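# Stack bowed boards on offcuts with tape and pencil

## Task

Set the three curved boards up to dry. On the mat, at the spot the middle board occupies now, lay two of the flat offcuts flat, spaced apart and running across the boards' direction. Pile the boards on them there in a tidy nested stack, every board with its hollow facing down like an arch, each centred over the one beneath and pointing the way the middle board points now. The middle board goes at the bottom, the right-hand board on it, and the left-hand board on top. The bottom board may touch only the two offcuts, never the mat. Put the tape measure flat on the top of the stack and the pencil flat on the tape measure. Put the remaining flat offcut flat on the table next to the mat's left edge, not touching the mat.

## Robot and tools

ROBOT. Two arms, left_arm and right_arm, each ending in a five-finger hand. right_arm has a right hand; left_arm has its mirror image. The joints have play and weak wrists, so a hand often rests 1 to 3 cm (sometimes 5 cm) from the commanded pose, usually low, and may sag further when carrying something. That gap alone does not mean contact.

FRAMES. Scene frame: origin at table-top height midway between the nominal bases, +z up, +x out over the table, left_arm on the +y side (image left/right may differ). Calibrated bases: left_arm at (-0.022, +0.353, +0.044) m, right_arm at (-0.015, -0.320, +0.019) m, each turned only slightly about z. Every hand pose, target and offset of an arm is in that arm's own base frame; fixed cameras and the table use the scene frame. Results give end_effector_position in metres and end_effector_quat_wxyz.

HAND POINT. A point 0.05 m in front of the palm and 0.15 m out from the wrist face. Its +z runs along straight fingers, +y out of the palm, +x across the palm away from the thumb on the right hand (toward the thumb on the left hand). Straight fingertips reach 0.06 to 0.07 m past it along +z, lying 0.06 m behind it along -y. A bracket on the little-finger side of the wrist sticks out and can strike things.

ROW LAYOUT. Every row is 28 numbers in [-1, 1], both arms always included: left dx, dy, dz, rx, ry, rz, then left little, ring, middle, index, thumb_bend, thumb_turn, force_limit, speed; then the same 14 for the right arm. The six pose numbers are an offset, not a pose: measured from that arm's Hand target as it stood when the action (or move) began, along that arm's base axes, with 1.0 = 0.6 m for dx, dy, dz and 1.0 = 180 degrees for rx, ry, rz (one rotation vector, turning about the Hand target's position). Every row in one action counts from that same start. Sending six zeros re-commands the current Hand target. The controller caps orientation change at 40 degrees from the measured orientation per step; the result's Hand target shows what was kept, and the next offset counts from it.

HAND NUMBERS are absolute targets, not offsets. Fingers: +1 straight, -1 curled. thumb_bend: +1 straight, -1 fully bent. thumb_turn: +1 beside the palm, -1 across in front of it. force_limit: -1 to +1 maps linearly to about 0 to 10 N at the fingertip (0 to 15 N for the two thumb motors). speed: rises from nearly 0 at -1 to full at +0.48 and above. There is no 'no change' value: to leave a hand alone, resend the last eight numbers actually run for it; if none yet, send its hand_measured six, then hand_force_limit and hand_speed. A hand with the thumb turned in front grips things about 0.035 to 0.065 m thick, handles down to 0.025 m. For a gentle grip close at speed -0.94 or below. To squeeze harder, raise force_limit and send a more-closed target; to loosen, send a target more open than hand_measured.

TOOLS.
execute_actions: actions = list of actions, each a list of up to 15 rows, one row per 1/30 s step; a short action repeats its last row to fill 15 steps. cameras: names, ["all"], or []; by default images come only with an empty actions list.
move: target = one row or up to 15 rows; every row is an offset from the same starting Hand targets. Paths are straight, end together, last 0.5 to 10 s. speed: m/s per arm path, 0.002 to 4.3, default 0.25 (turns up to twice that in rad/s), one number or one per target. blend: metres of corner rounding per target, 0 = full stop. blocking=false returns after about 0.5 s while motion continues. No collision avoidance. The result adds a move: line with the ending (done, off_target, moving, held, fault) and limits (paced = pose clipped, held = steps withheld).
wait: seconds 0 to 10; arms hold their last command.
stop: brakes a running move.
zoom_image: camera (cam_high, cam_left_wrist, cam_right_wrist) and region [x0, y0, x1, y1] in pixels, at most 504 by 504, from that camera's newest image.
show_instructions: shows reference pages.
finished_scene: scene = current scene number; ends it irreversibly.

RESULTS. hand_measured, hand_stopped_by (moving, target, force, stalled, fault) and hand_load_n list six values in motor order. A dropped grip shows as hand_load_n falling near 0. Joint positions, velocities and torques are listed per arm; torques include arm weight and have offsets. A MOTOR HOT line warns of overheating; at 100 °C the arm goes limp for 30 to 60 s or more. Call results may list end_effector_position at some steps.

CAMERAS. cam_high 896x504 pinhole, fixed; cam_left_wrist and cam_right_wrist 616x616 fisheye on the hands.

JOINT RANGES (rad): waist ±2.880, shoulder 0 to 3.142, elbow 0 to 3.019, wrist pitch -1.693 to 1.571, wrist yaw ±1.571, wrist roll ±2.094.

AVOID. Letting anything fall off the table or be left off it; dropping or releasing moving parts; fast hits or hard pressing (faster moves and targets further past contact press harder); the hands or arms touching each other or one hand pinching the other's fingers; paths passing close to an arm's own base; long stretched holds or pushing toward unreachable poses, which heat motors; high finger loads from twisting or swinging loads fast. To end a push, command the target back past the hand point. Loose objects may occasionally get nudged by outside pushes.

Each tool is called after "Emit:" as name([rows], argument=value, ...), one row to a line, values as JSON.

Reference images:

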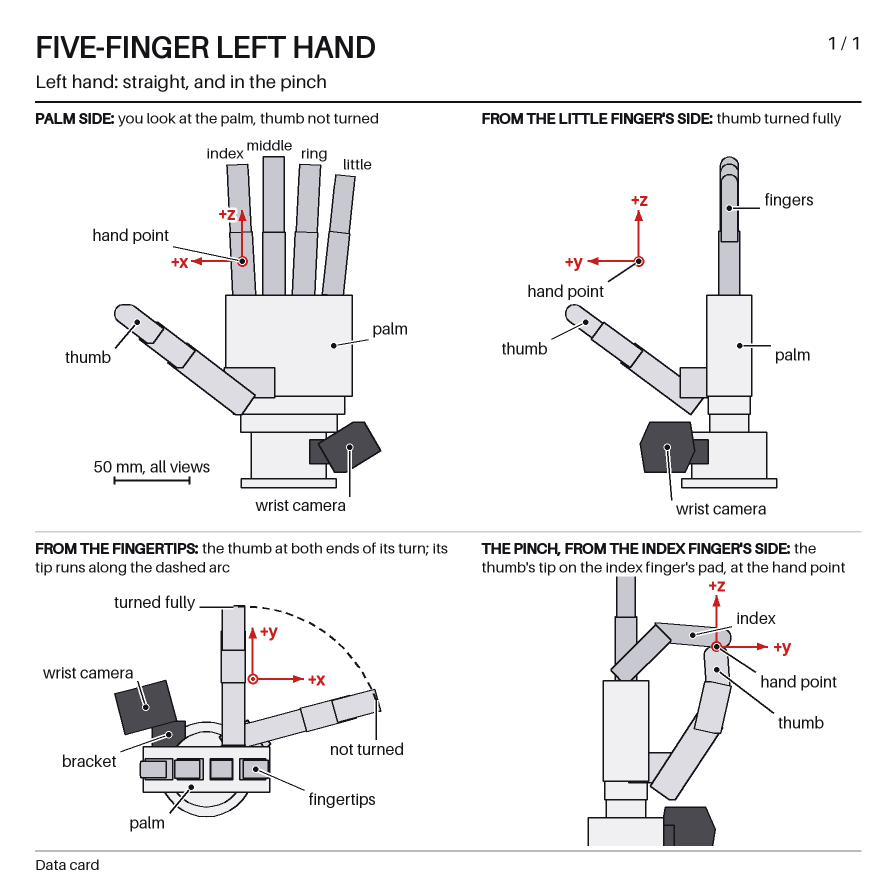

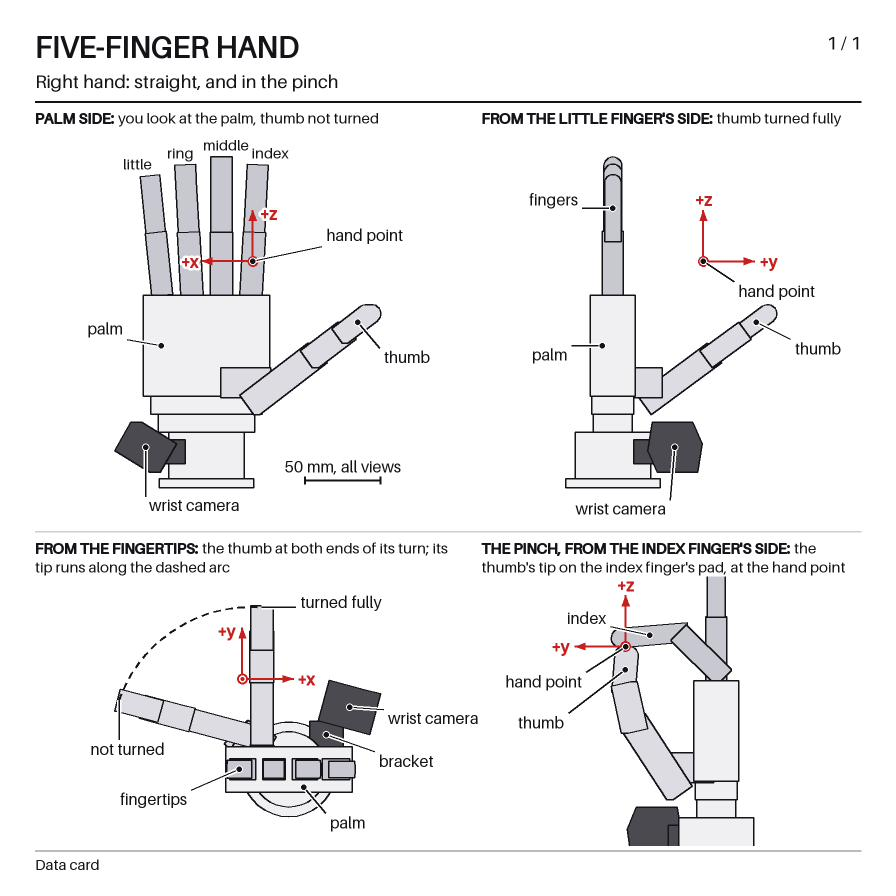

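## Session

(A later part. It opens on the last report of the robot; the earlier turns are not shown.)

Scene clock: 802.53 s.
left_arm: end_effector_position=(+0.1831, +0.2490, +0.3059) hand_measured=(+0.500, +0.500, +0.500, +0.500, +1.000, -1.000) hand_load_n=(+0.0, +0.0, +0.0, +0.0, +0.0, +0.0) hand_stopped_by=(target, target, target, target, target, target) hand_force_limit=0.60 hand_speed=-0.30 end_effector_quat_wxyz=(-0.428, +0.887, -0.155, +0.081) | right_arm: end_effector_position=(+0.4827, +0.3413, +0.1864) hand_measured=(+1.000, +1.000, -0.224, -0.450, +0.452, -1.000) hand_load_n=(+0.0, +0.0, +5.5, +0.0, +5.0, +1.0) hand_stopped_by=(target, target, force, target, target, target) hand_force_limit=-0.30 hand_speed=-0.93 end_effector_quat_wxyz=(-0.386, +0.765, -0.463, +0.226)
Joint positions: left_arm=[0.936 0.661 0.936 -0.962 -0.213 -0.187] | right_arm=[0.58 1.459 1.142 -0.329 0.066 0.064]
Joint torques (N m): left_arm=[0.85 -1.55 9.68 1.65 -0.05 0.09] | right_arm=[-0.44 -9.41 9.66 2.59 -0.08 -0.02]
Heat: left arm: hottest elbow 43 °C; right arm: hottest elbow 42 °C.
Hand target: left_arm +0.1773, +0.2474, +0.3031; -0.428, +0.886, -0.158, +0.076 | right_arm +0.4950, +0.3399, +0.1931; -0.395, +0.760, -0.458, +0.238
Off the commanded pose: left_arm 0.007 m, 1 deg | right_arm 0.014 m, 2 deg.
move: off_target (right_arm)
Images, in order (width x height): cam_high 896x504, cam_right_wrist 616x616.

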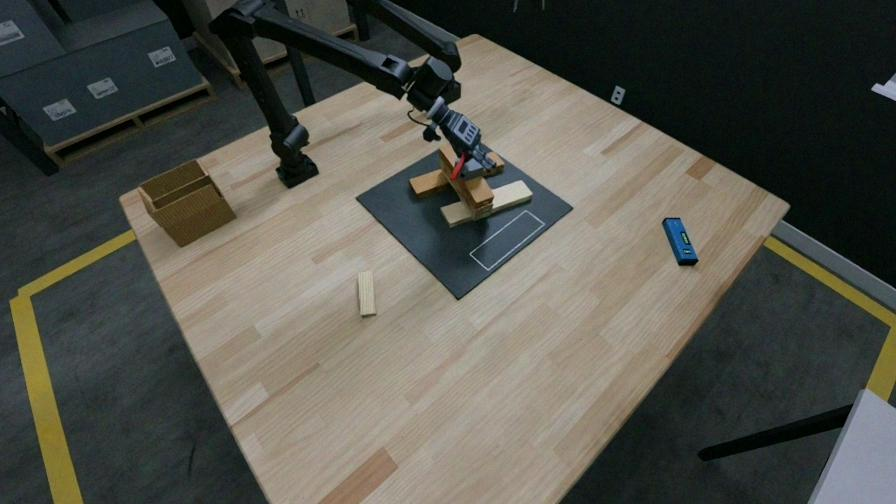

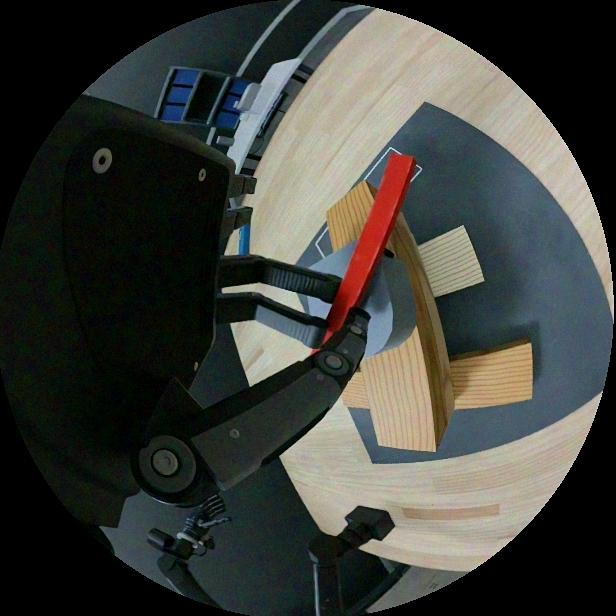

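Emit:
move([
  [0,0,0,0,0,0,0.5,0.5,0.5,0.5,1,-1,0.6,-0.3,0.012,0.008,0.0,0,0,0,1,1,-0.45,-0.45,0.45,-1,-0.3,-0.93],
  [0,0,0,0,0,0,0.5,0.5,0.5,0.5,1,-1,0.6,-0.3,0.012,0.008,-0.02,0,0,0,1,1,-0.45,-0.45,0.45,-1,-0.3,-0.93],
], speed=0.04, cameras=["cam_right_wrist","cam_high"])

Emit:
zoom_image(camera="cam_high", region=[430, 110, 500, 180])

Emit:
zoom_image(camera="cam_right_wrist", region=[280, 120, 480, 360])

Scene clock: 806.80 s.
left_arm: end_effector_position=(+0.1831, +0.2490, +0.3059) hand_measured=(+0.500, +0.500, +0.500, +0.500, +1.000, -1.000) hand_load_n=(+0.0, +0.0, +0.0, +0.0, -0.5, +0.0) hand_stopped_by=(target, target, target, target, target, target) hand_force_limit=0.60 hand_speed=-0.30 end_effector_quat_wxyz=(-0.428, +0.887, -0.155, +0.081) | right_arm: end_effector_position=(+0.4892, +0.3456, +0.1762) hand_measured=(+1.000, +1.000, -0.224, -0.450, +0.452, -1.000) hand_load_n=(+0.0, +0.0, +5.5, +0.0, +5.0, +1.5) hand_stopped_by=(target, target, force, target, target, target) hand_force_limit=-0.30 hand_speed=-0.93 end_effector_quat_wxyz=(-0.387, +0.765, -0.463, +0.227)
Joint positions: left_arm=[0.936 0.661 0.936 -0.962 -0.213 -0.187] | right_arm=[0.58 1.486 1.142 -0.298 0.066 0.064]
Joint torques (N m): left_arm=[0.85 -1.2 9.61 1.62 -0.08 0.08] | right_arm=[-0.5 -9.41 9.77 2.58 -0.04 -0.03]
Heat: left arm: hottest elbow 43 °C; right arm: hottest elbow 42 °C.
Hand target: left_arm +0.1773, +0.2474, +0.3031; -0.428, +0.886, -0.158, +0.076 | right_arm +0.5022, +0.3447, +0.1811; -0.395, +0.760, -0.458, +0.238
Off the commanded pose: left_arm 0.007 m, 1 deg | right_arm 0.014 m, 2 deg.
move: off_target (right_arm)
Images, in order (width x height): cam_high 896x504, cam_right_wrist 616x616.

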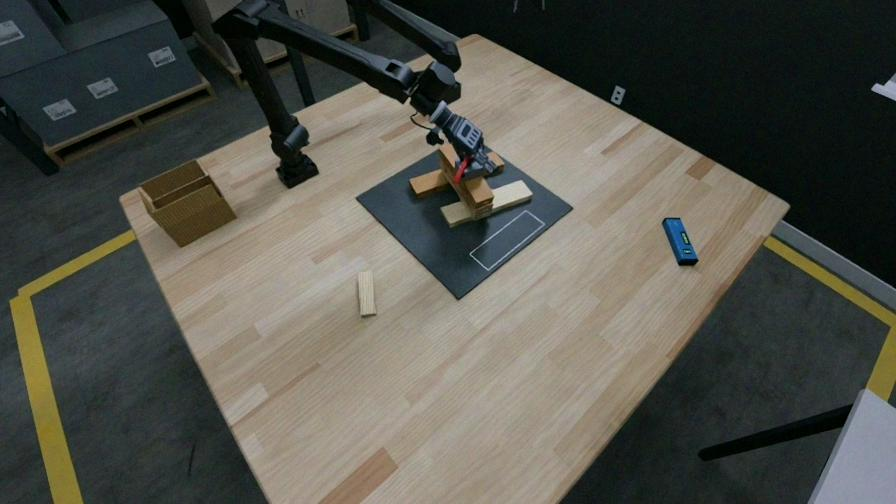

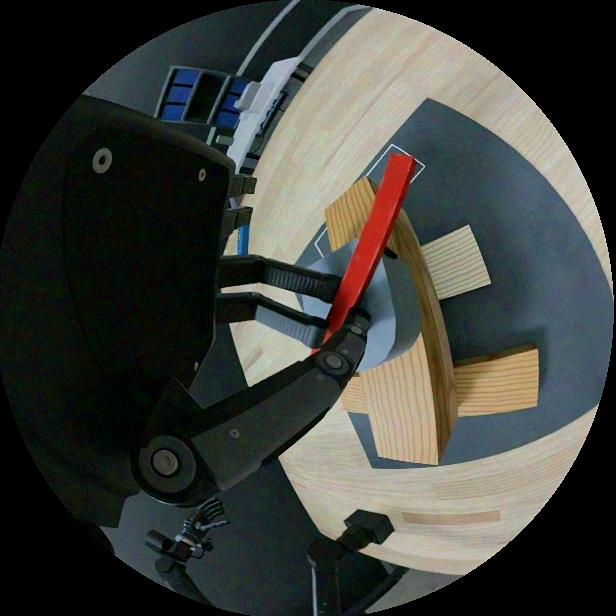

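Scaled by 7.200 from the camera's 896x504 image, which has a finer 1280x720 frame.

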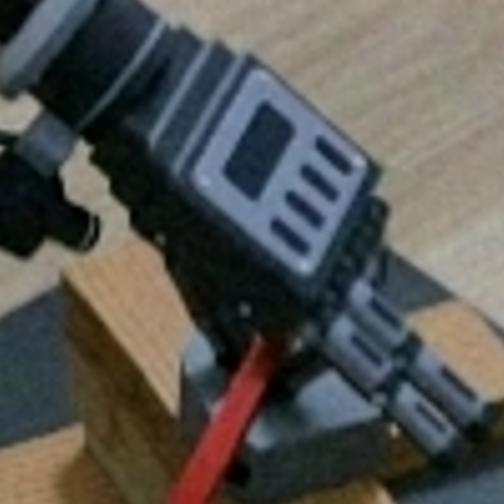

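Scaled by 2.100 from the camera's 616x616 image, which has a finer 880x880 frame.

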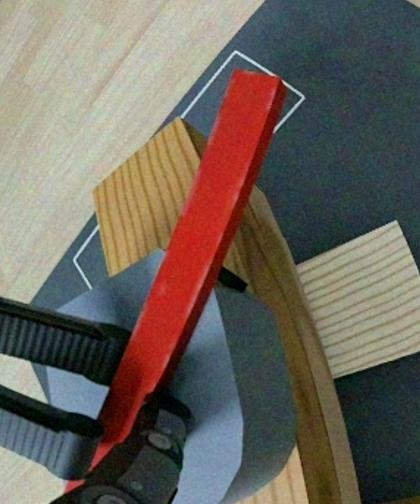

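Emit:
move([
  [0,0,0,0,0,0,0.5,0.5,0.5,0.5,1,-1,0.6,-0.3,0.0,0.035,0.01,0,0,0,1,1,-0.45,-0.45,0.45,-1,-0.3,-0.93],
], speed=0.04, cameras=["cam_right_wrist","cam_high"])

Emit:
zoom_image(camera="cam_high", region=[430, 120, 500, 190])

Emit:
zoom_image(camera="cam_right_wrist", region=[280, 120, 480, 360])

Scene clock: 809.23 s.
left_arm: end_effector_position=(+0.1831, +0.2490, +0.3059) hand_measured=(+0.500, +0.500, +0.500, +0.500, +1.000, -1.000) hand_load_n=(+0.0, +0.0, +0.0, +0.0, +0.0, +0.0) hand_stopped_by=(target, target, target, target, target, target) hand_force_limit=0.60 hand_speed=-0.30 end_effector_quat_wxyz=(-0.428, +0.887, -0.155, +0.081) | right_arm: end_effector_position=(+0.4918, +0.3463, +0.1757) hand_measured=(+1.000, +1.000, -0.224, -0.450, +0.452, -1.000) hand_load_n=(+0.0, -0.5, +5.5, +0.0, +4.5, +1.5) hand_stopped_by=(target, target, force, target, target, target) hand_force_limit=-0.30 hand_speed=-0.93 end_effector_quat_wxyz=(-0.383, +0.763, -0.465, +0.235)
Joint positions: left_arm=[0.936 0.661 0.936 -0.962 -0.213 -0.187] | right_arm=[0.586 1.492 1.148 -0.298 0.089 0.064]
Joint torques (N m): left_arm=[0.38 -1.38 9.66 1.66 -0.1 0.07] | right_arm=[1.55 -8.35 13.05 1.77 0.16 0.19]
Heat: left arm: hottest elbow 43 °C; right arm: hottest elbow 42 °C.
Hand target: left_arm +0.1773, +0.2474, +0.3031; -0.428, +0.886, -0.158, +0.076 | right_arm +0.5022, +0.3657, +0.1871; -0.395, +0.760, -0.458, +0.238
Off the commanded pose: left_arm 0.007 m, 1 deg | right_arm 0.025 m, 2 deg.
move: off_target (right_arm)
Images, in order (width x height): cam_high 896x504, cam_right_wrist 616x616.

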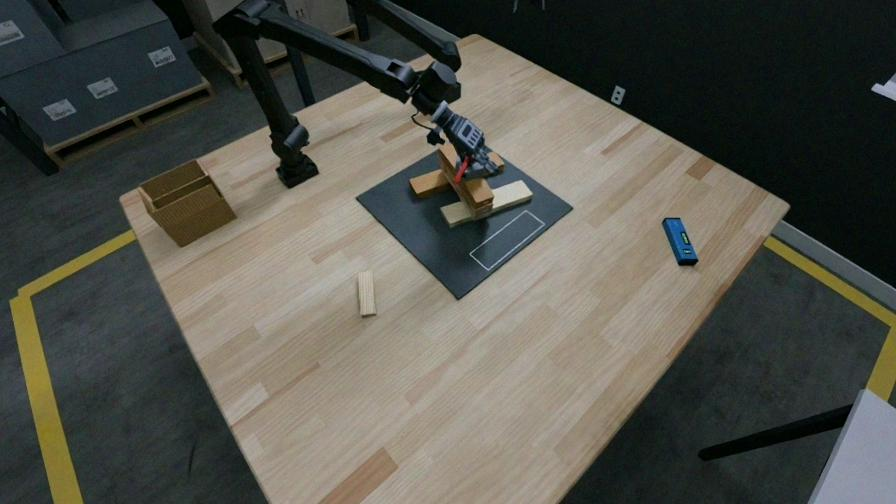

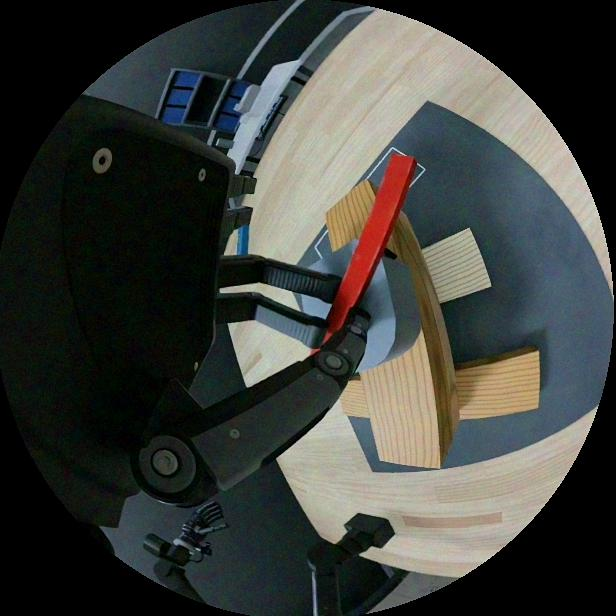

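Scaled by 7.200 from the camera's 896x504 image, which has a finer 1280x720 frame.

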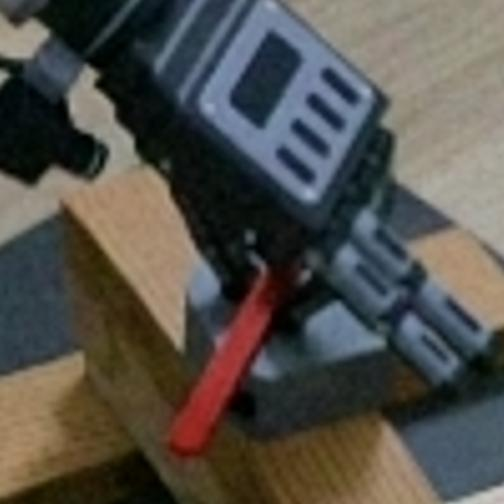

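Scaled by 2.100 from the camera's 616x616 image, which has a finer 880x880 frame.

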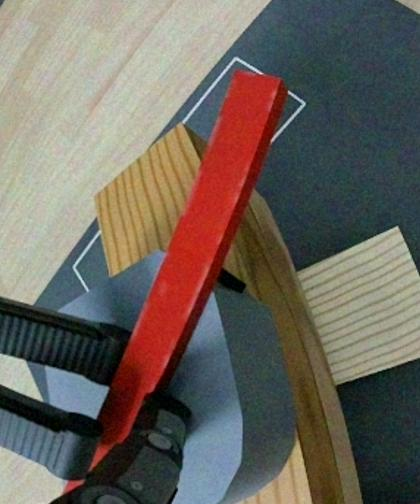

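Emit:
move([
  [0,0,0,0,0,0,0.5,0.5,0.5,0.5,1,-1,0.6,-0.3,0.0,0.006,0.06,0,0,0,1,1,-0.45,-0.45,0.45,-1,-0.3,-0.93],
  [0,0,0,0,0,0,0.5,0.5,0.5,0.5,1,-1,0.6,-0.3,0.0,0.006,-0.02,0,0,0,1,1,-0.45,-0.45,0.45,-1,-0.3,-0.93],
], speed=0.05, cameras=["cam_right_wrist","cam_high"])

Emit:
zoom_image(camera="cam_high", region=[430, 120, 500, 190])

Emit:
zoom_image(camera="cam_right_wrist", region=[280, 120, 480, 360])

Scene clock: 813.20 s.
left_arm: end_effector_position=(+0.1831, +0.2490, +0.3059) hand_measured=(+0.500, +0.500, +0.500, +0.500, +1.000, -1.000) hand_load_n=(+0.0, +0.0, +0.0, +0.0, +0.0, +0.0) hand_stopped_by=(target, target, target, target, target, target) hand_force_limit=0.60 hand_speed=-0.30 end_effector_quat_wxyz=(-0.428, +0.887, -0.155, +0.081) | right_arm: end_effector_position=(+0.5015, +0.3571, +0.1754) hand_measured=(+1.000, +1.000, -0.224, -0.450, +0.452, -1.000) hand_load_n=(-0.5, +0.0, +5.5, +0.0, +4.5, +1.5) hand_stopped_by=(target, target, force, target, target, target) hand_force_limit=-0.30 hand_speed=-0.93 end_effector_quat_wxyz=(-0.386, +0.762, -0.463, +0.237)
Joint positions: left_arm=[0.936 0.661 0.936 -0.962 -0.213 -0.187] | right_arm=[0.593 1.525 1.179 -0.287 0.096 0.066]
Joint torques (N m): left_arm=[0.56 -1.96 9.69 1.7 -0.06 0.07] | right_arm=[1.55 -9.93 9.07 2.55 0.12 0.19]
Heat: left arm: hottest elbow 43 °C; right arm: hottest elbow 42 °C.
Hand target: left_arm +0.1773, +0.2474, +0.3031; -0.428, +0.886, -0.158, +0.076 | right_arm +0.5022, +0.3693, +0.1751; -0.395, +0.760, -0.458, +0.238
Off the commanded pose: left_arm 0.007 m, 1 deg | right_arm 0.012 m, 1 deg.
move: off_target (right_arm)
Images, in order (width x height): cam_high 896x504, cam_right_wrist 616x616.

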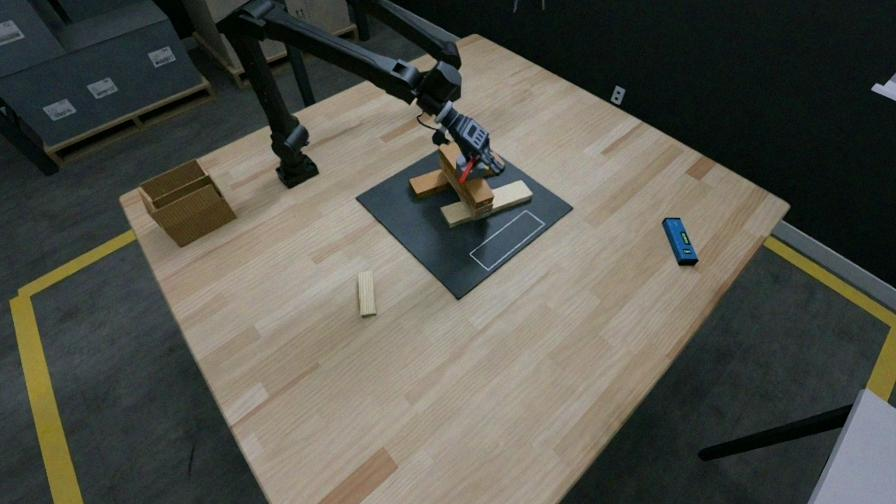

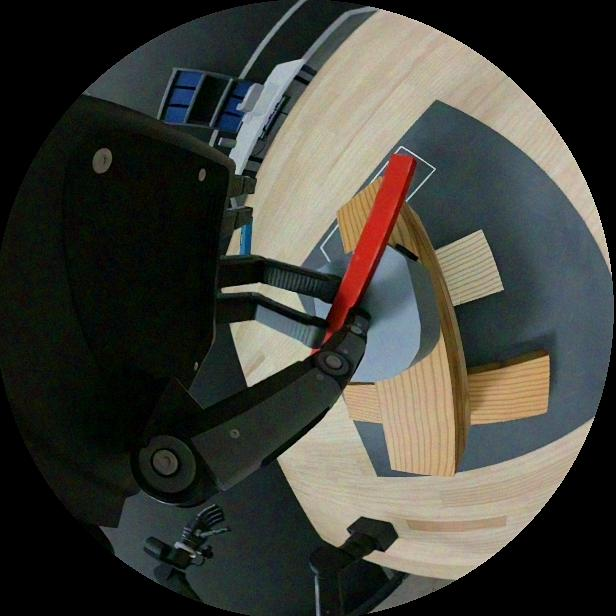

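Scaled by 7.200 from the camera's 896x504 image, which has a finer 1280x720 frame.

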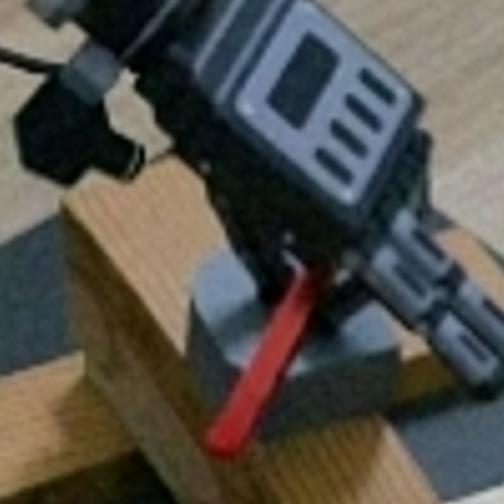

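Scaled by 2.100 from the camera's 616x616 image, which has a finer 880x880 frame.

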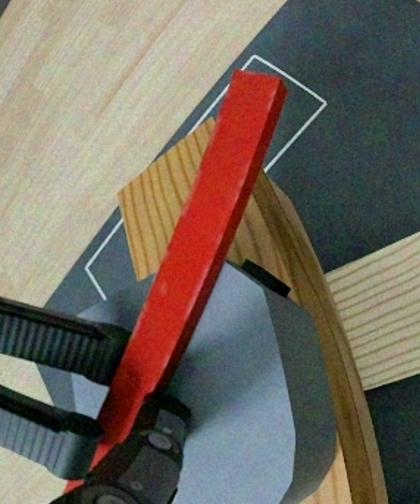

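Emit:
move([
  [0,0,0,0,0,0,0.5,0.5,0.5,0.5,1,-1,0.6,-0.3,0.0,0.0,0.12,0,0,0,1,1,-0.45,-0.45,0.45,-1,-0.3,-0.93],
], speed=0.06, cameras=["cam_right_wrist","cam_high"])

Emit:
zoom_image(camera="cam_high", region=[430, 120, 500, 190])

Emit:
zoom_image(camera="cam_right_wrist", region=[280, 120, 480, 360])

Scene clock: 816.17 s.
left_arm: end_effector_position=(+0.1831, +0.2490, +0.3059) hand_measured=(+0.500, +0.500, +0.500, +0.500, +1.000, -1.000) hand_load_n=(+0.0, +0.0, +0.0, +0.0, -0.5, -0.5) hand_stopped_by=(target, target, target, target, target, target) hand_force_limit=0.60 hand_speed=-0.30 end_effector_quat_wxyz=(-0.428, +0.887, -0.155, +0.081) | right_arm: end_effector_position=(+0.4935, +0.3518, +0.1936) hand_measured=(+1.000, +1.000, -0.224, -0.450, +0.452, -1.000) hand_load_n=(+0.0, +0.0, +5.5, +0.0, +4.5, +1.5) hand_stopped_by=(target, target, force, target, target, target) hand_force_limit=-0.30 hand_speed=-0.93 end_effector_quat_wxyz=(-0.357, +0.776, -0.470, +0.223)
Joint positions: left_arm=[0.936 0.661 0.936 -0.962 -0.213 -0.187] | right_arm=[0.593 1.515 1.254 -0.445 0.096 0.067]
Joint torques (N m): left_arm=[0.32 -1.44 9.57 1.66 -0.05 0.1] | right_arm=[1.49 -12.92 14.56 1.25 0.09 0.17]
Heat: left arm: hottest elbow 43 °C; right arm: hottest elbow 43 °C.
Hand target: left_arm +0.1773, +0.2474, +0.3031; -0.428, +0.886, -0.158, +0.076 | right_arm +0.5022, +0.3693, +0.2471; -0.395, +0.760, -0.458, +0.238
Off the commanded pose: left_arm 0.007 m, 1 deg | right_arm 0.057 m, 5 deg.
move: off_target (right_arm)
Images, in order (width x height): cam_high 896x504, cam_right_wrist 616x616.

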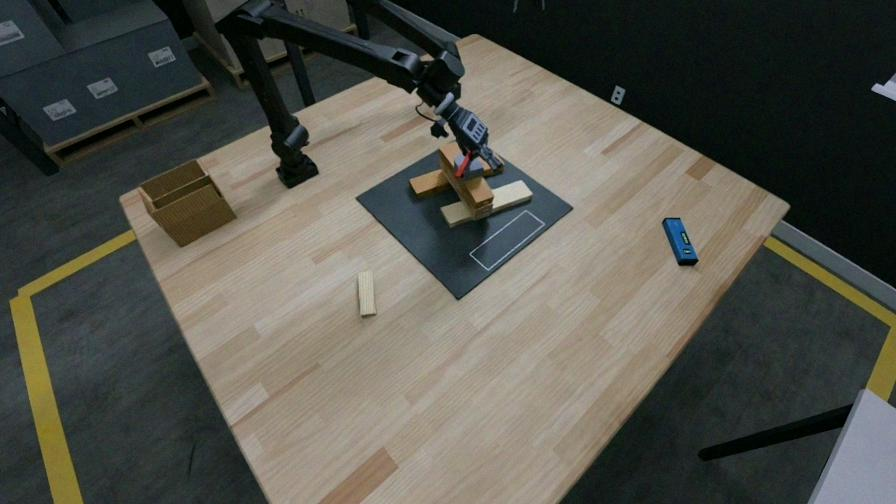

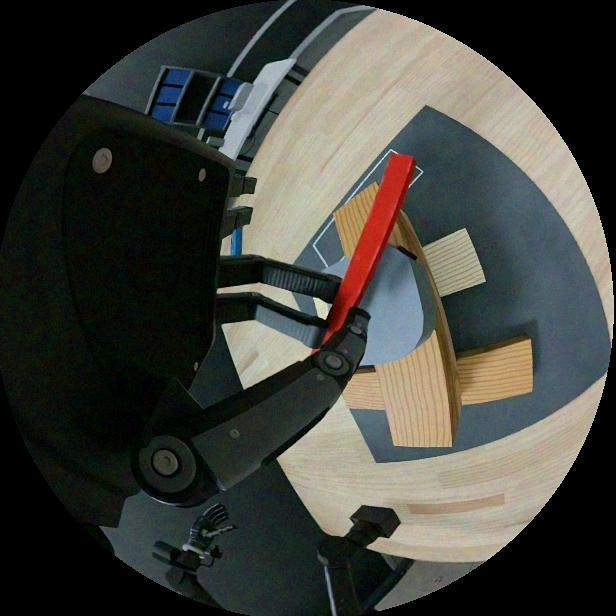

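Scaled by 7.200 from the camera's 896x504 image, which has a finer 1280x720 frame.

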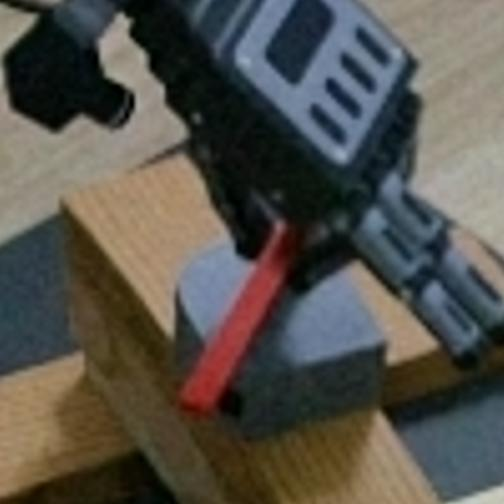

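Scaled by 2.100 from the camera's 616x616 image, which has a finer 880x880 frame.

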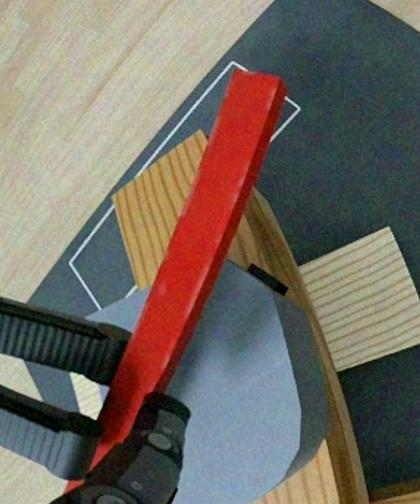

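Emit:
move([
  [0,0,0,0,0,0,0.5,0.5,0.5,0.5,1,-1,0.6,-0.3,0.0,0.0,-0.09,0,0,0,1,1,-0.45,-0.45,0.45,-1,-0.3,-0.93],
], speed=0.05, cameras=["cam_right_wrist","cam_high"])

Emit:
zoom_image(camera="cam_high", region=[430, 120, 500, 190])

Emit:
zoom_image(camera="cam_right_wrist", region=[280, 120, 480, 360])

Scene clock: 819.73 s.
left_arm: end_effector_position=(+0.1831, +0.2490, +0.3059) hand_measured=(+0.500, +0.500, +0.500, +0.500, +1.000, -1.000) hand_load_n=(+0.0, +0.0, +0.0, +0.0, +0.0, +0.0) hand_stopped_by=(target, target, target, target, target, target) hand_force_limit=0.60 hand_speed=-0.30 end_effector_quat_wxyz=(-0.428, +0.887, -0.155, +0.081) | right_arm: end_effector_position=(+0.5002, +0.3563, +0.1869) hand_measured=(+1.000, +1.000, -0.224, -0.450, +0.452, -1.000) hand_load_n=(+0.0, +0.0, +5.0, +0.0, +5.0, +1.5) hand_stopped_by=(target, target, force, target, target, target) hand_force_limit=-0.30 hand_speed=-0.93 end_effector_quat_wxyz=(-0.382, +0.764, -0.464, +0.234)
Joint positions: left_arm=[0.936 0.661 0.936 -0.962 -0.213 -0.187] | right_arm=[0.593 1.515 1.206 -0.336 0.096 0.067]
Joint torques (N m): left_arm=[0.91 -0.91 9.54 1.7 -0.08 0.09] | right_arm=[1.49 -10.29 9.63 2.59 0.12 0.17]
Heat: left arm: hottest elbow 43 °C; right arm: hottest elbow 43 °C.
Hand target: left_arm +0.1773, +0.2474, +0.3031; -0.428, +0.886, -0.158, +0.076 | right_arm +0.5022, +0.3693, +0.1931; -0.395, +0.760, -0.458, +0.238
Off the commanded pose: left_arm 0.007 m, 1 deg | right_arm 0.014 m, 2 deg.
move: off_target (right_arm)
Images, in order (width x height): cam_high 896x504, cam_right_wrist 616x616.

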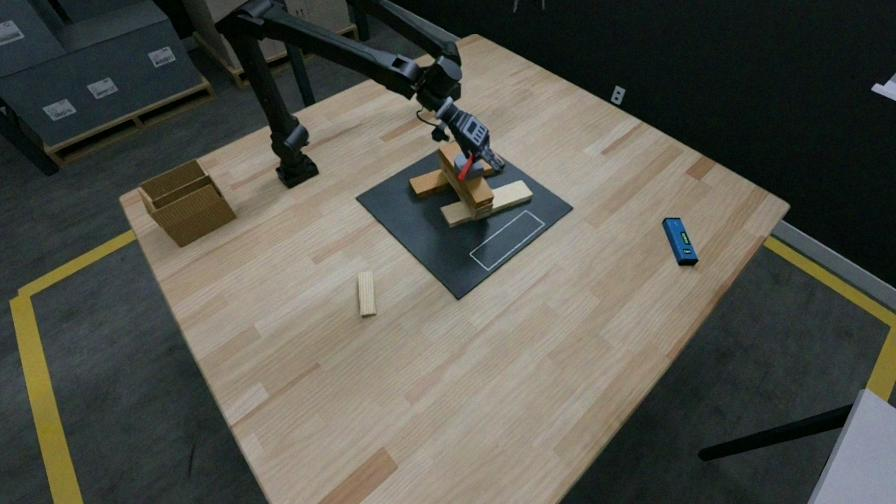

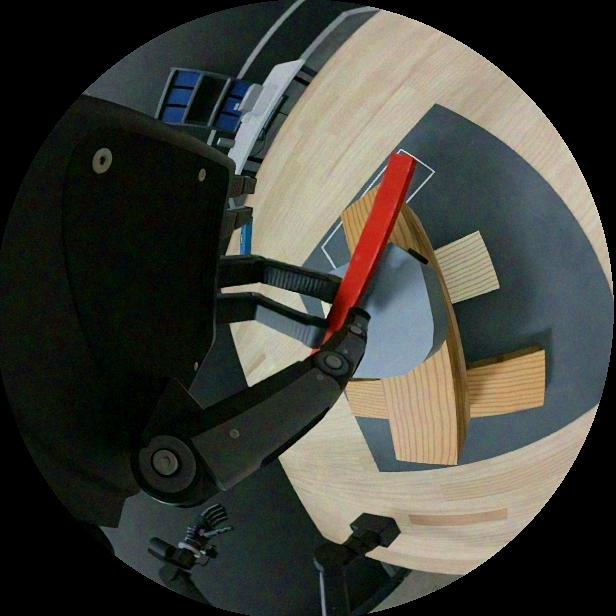

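Scaled by 7.200 from the camera's 896x504 image, which has a finer 1280x720 frame.

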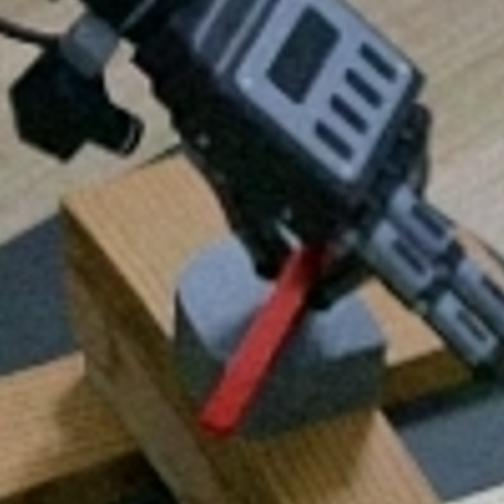

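Scaled by 2.100 from the camera's 616x616 image, which has a finer 880x880 frame.

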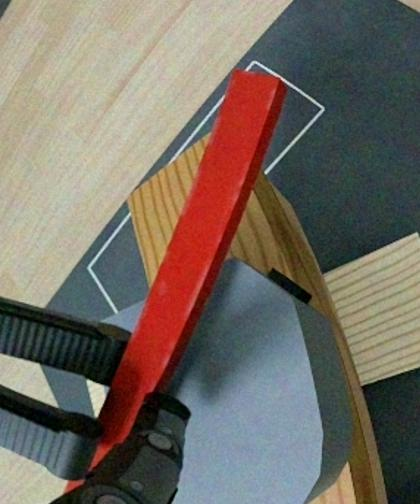

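Emit:
move([
  [0,0,0,0,0,0,0.5,0.5,0.5,0.5,1,-1,0.6,-0.3,-0.015,-0.003,-0.012,0,0,0,1,1,-0.45,-0.45,0.45,-1,-0.3,-0.93],
], speed=0.05, cameras=["cam_right_wrist","cam_high"])

Emit:
zoom_image(camera="cam_high", region=[430, 120, 500, 190])

Emit:
zoom_image(camera="cam_right_wrist", region=[280, 120, 480, 360])

Scene clock: 822.23 s.
left_arm: end_effector_position=(+0.1831, +0.2490, +0.3059) hand_measured=(+0.500, +0.500, +0.500, +0.500, +1.000, -1.000) hand_load_n=(+0.0, +0.0, +0.0, +0.0, +0.0, +0.0) hand_stopped_by=(target, target, target, target, target, target) hand_force_limit=0.60 hand_speed=-0.30 end_effector_quat_wxyz=(-0.428, +0.887, -0.155, +0.081) | right_arm: end_effector_position=(+0.4956, +0.3552, +0.1755) hand_measured=(+1.000, +1.000, -0.224, -0.450, +0.452, -1.000) hand_load_n=(+0.0, +0.0, +5.5, +0.0, +4.5, +1.0) hand_stopped_by=(target, target, force, target, target, target) hand_force_limit=-0.30 hand_speed=-0.93 end_effector_quat_wxyz=(-0.379, +0.765, -0.465, +0.235)
Joint positions: left_arm=[0.936 0.661 0.936 -0.962 -0.213 -0.187] | right_arm=[0.598 1.515 1.177 -0.312 0.102 0.069]
Joint torques (N m): left_arm=[0.79 -1.38 9.57 1.81 -0.06 0.08] | right_arm=[1.67 -11.05 8.92 2.43 0.13 0.21]
Heat: left arm: hottest elbow 43 °C; right arm: hottest elbow 43 °C.
Hand target: left_arm +0.1773, +0.2474, +0.3031; -0.428, +0.886, -0.158, +0.076 | right_arm +0.4932, +0.3675, +0.1859; -0.395, +0.760, -0.458, +0.238
Off the commanded pose: left_arm 0.007 m, 1 deg | right_arm 0.016 m, 2 deg.
move: off_target (right_arm)
Images, in order (width x height): cam_high 896x504, cam_right_wrist 616x616.

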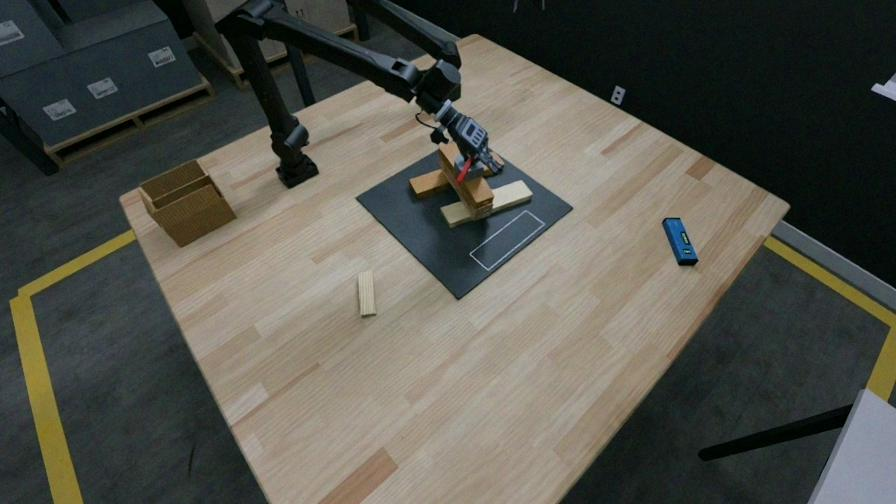

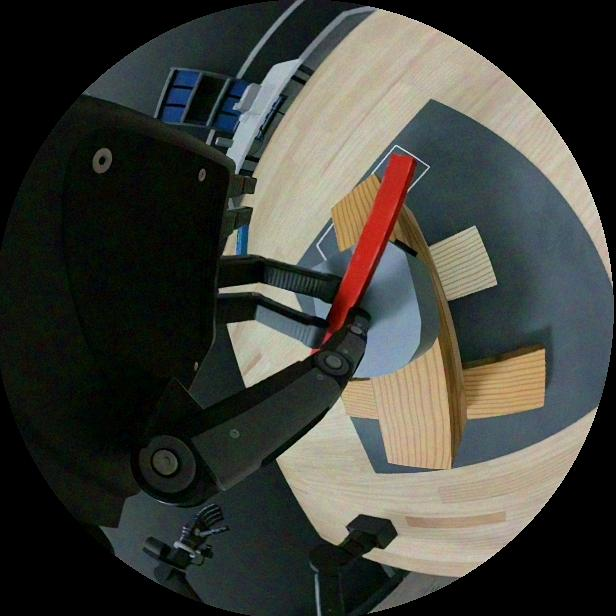

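Scaled by 7.200 from the camera's 896x504 image, which has a finer 1280x720 frame.

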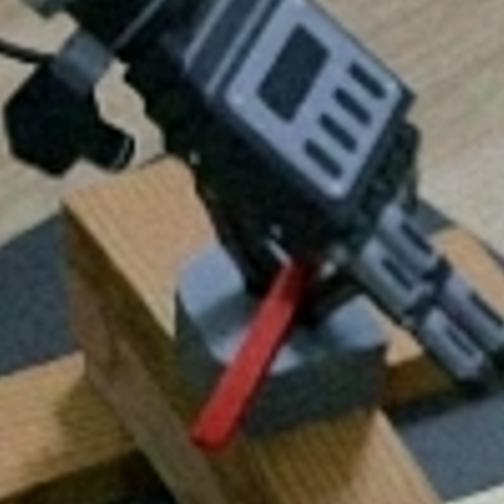

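Scaled by 2.100 from the camera's 616x616 image, which has a finer 880x880 frame.

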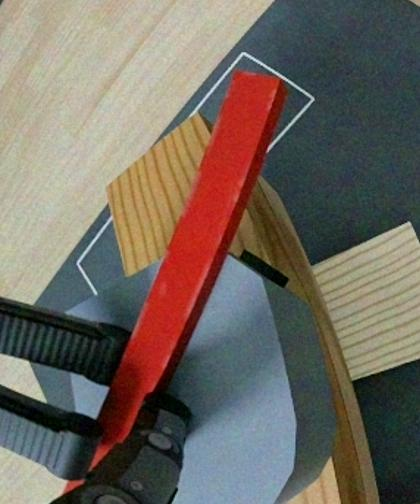

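Emit:
move([
  [0,0,0,0,0,0,0.5,0.5,0.5,0.5,1,-1,0.6,-0.3,0.0,0.0,-0.02,0,0,0,1,1,-0.45,-0.45,0.45,-1,-0.3,-0.93],
], speed=0.03, cameras=["cam_right_wrist","cam_high"])

Emit:
zoom_image(camera="cam_high", region=[430, 120, 500, 190])

Emit:
zoom_image(camera="cam_right_wrist", region=[280, 120, 480, 360])

Scene clock: 824.13 s.
left_arm: end_effector_position=(+0.1831, +0.2490, +0.3059) hand_measured=(+0.500, +0.500, +0.500, +0.500, +1.000, -1.000) hand_load_n=(+0.0, +0.0, +0.0, +0.0, +0.0, +0.0) hand_stopped_by=(target, target, target, target, target, target) hand_force_limit=0.60 hand_speed=-0.30 end_effector_quat_wxyz=(-0.428, +0.887, -0.155, +0.081) | right_arm: end_effector_position=(+0.4983, +0.3572, +0.1751) hand_measured=(+1.000, +1.000, -0.224, -0.450, +0.452, -1.000) hand_load_n=(+0.0, +0.0, +5.5, +0.0, +4.0, +1.0) hand_stopped_by=(target, target, force, target, target, target) hand_force_limit=-0.30 hand_speed=-0.93 end_effector_quat_wxyz=(-0.389, +0.759, -0.463, +0.239)
Joint positions: left_arm=[0.936 0.661 0.936 -0.962 -0.213 -0.187] | right_arm=[0.598 1.515 1.163 -0.273 0.102 0.07]
Joint torques (N m): left_arm=[0.73 -1.49 9.62 1.65 -0.05 0.09] | right_arm=[1.67 -10.34 8.24 2.17 0.13 0.19]
Heat: left arm: hottest elbow 43 °C; right arm: hottest elbow 43 °C.
Hand target: left_arm +0.1773, +0.2474, +0.3031; -0.428, +0.886, -0.158, +0.076 | right_arm +0.4932, +0.3675, +0.1739; -0.395, +0.760, -0.458, +0.238
Off the commanded pose: left_arm 0.007 m, 1 deg | right_arm 0.012 m, 1 deg.
move: off_target (right_arm)
Images, in order (width x height): cam_high 896x504, cam_right_wrist 616x616.

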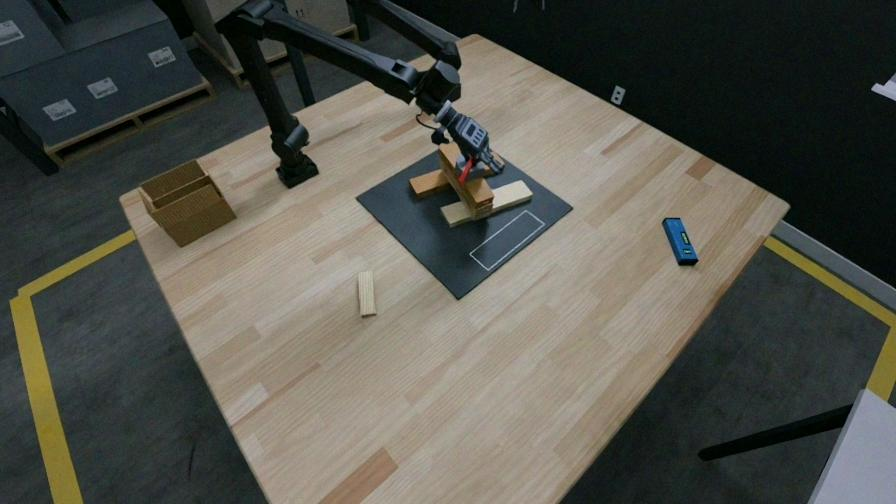

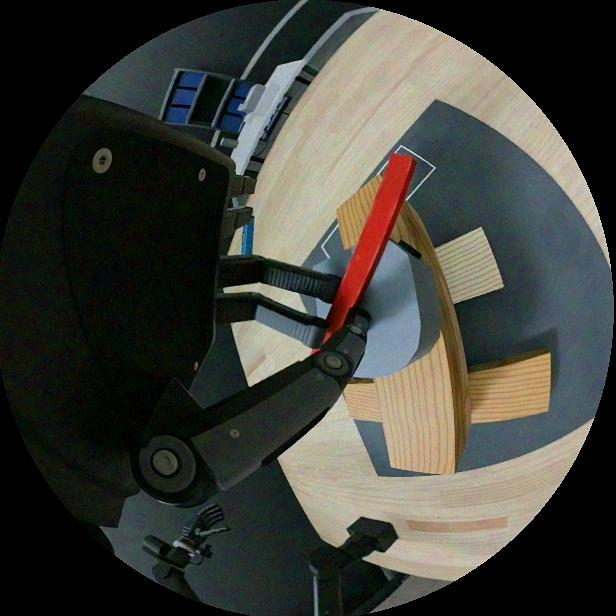

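Scaled by 7.200 from the camera's 896x504 image, which has a finer 1280x720 frame.

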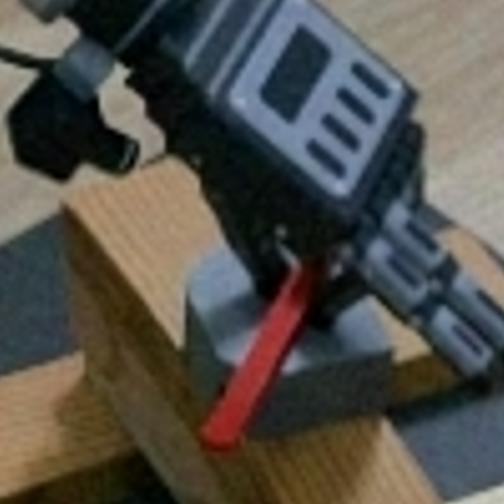

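Scaled by 2.100 from the camera's 616x616 image, which has a finer 880x880 frame.

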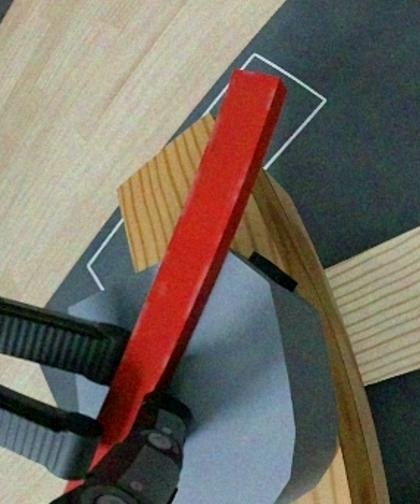

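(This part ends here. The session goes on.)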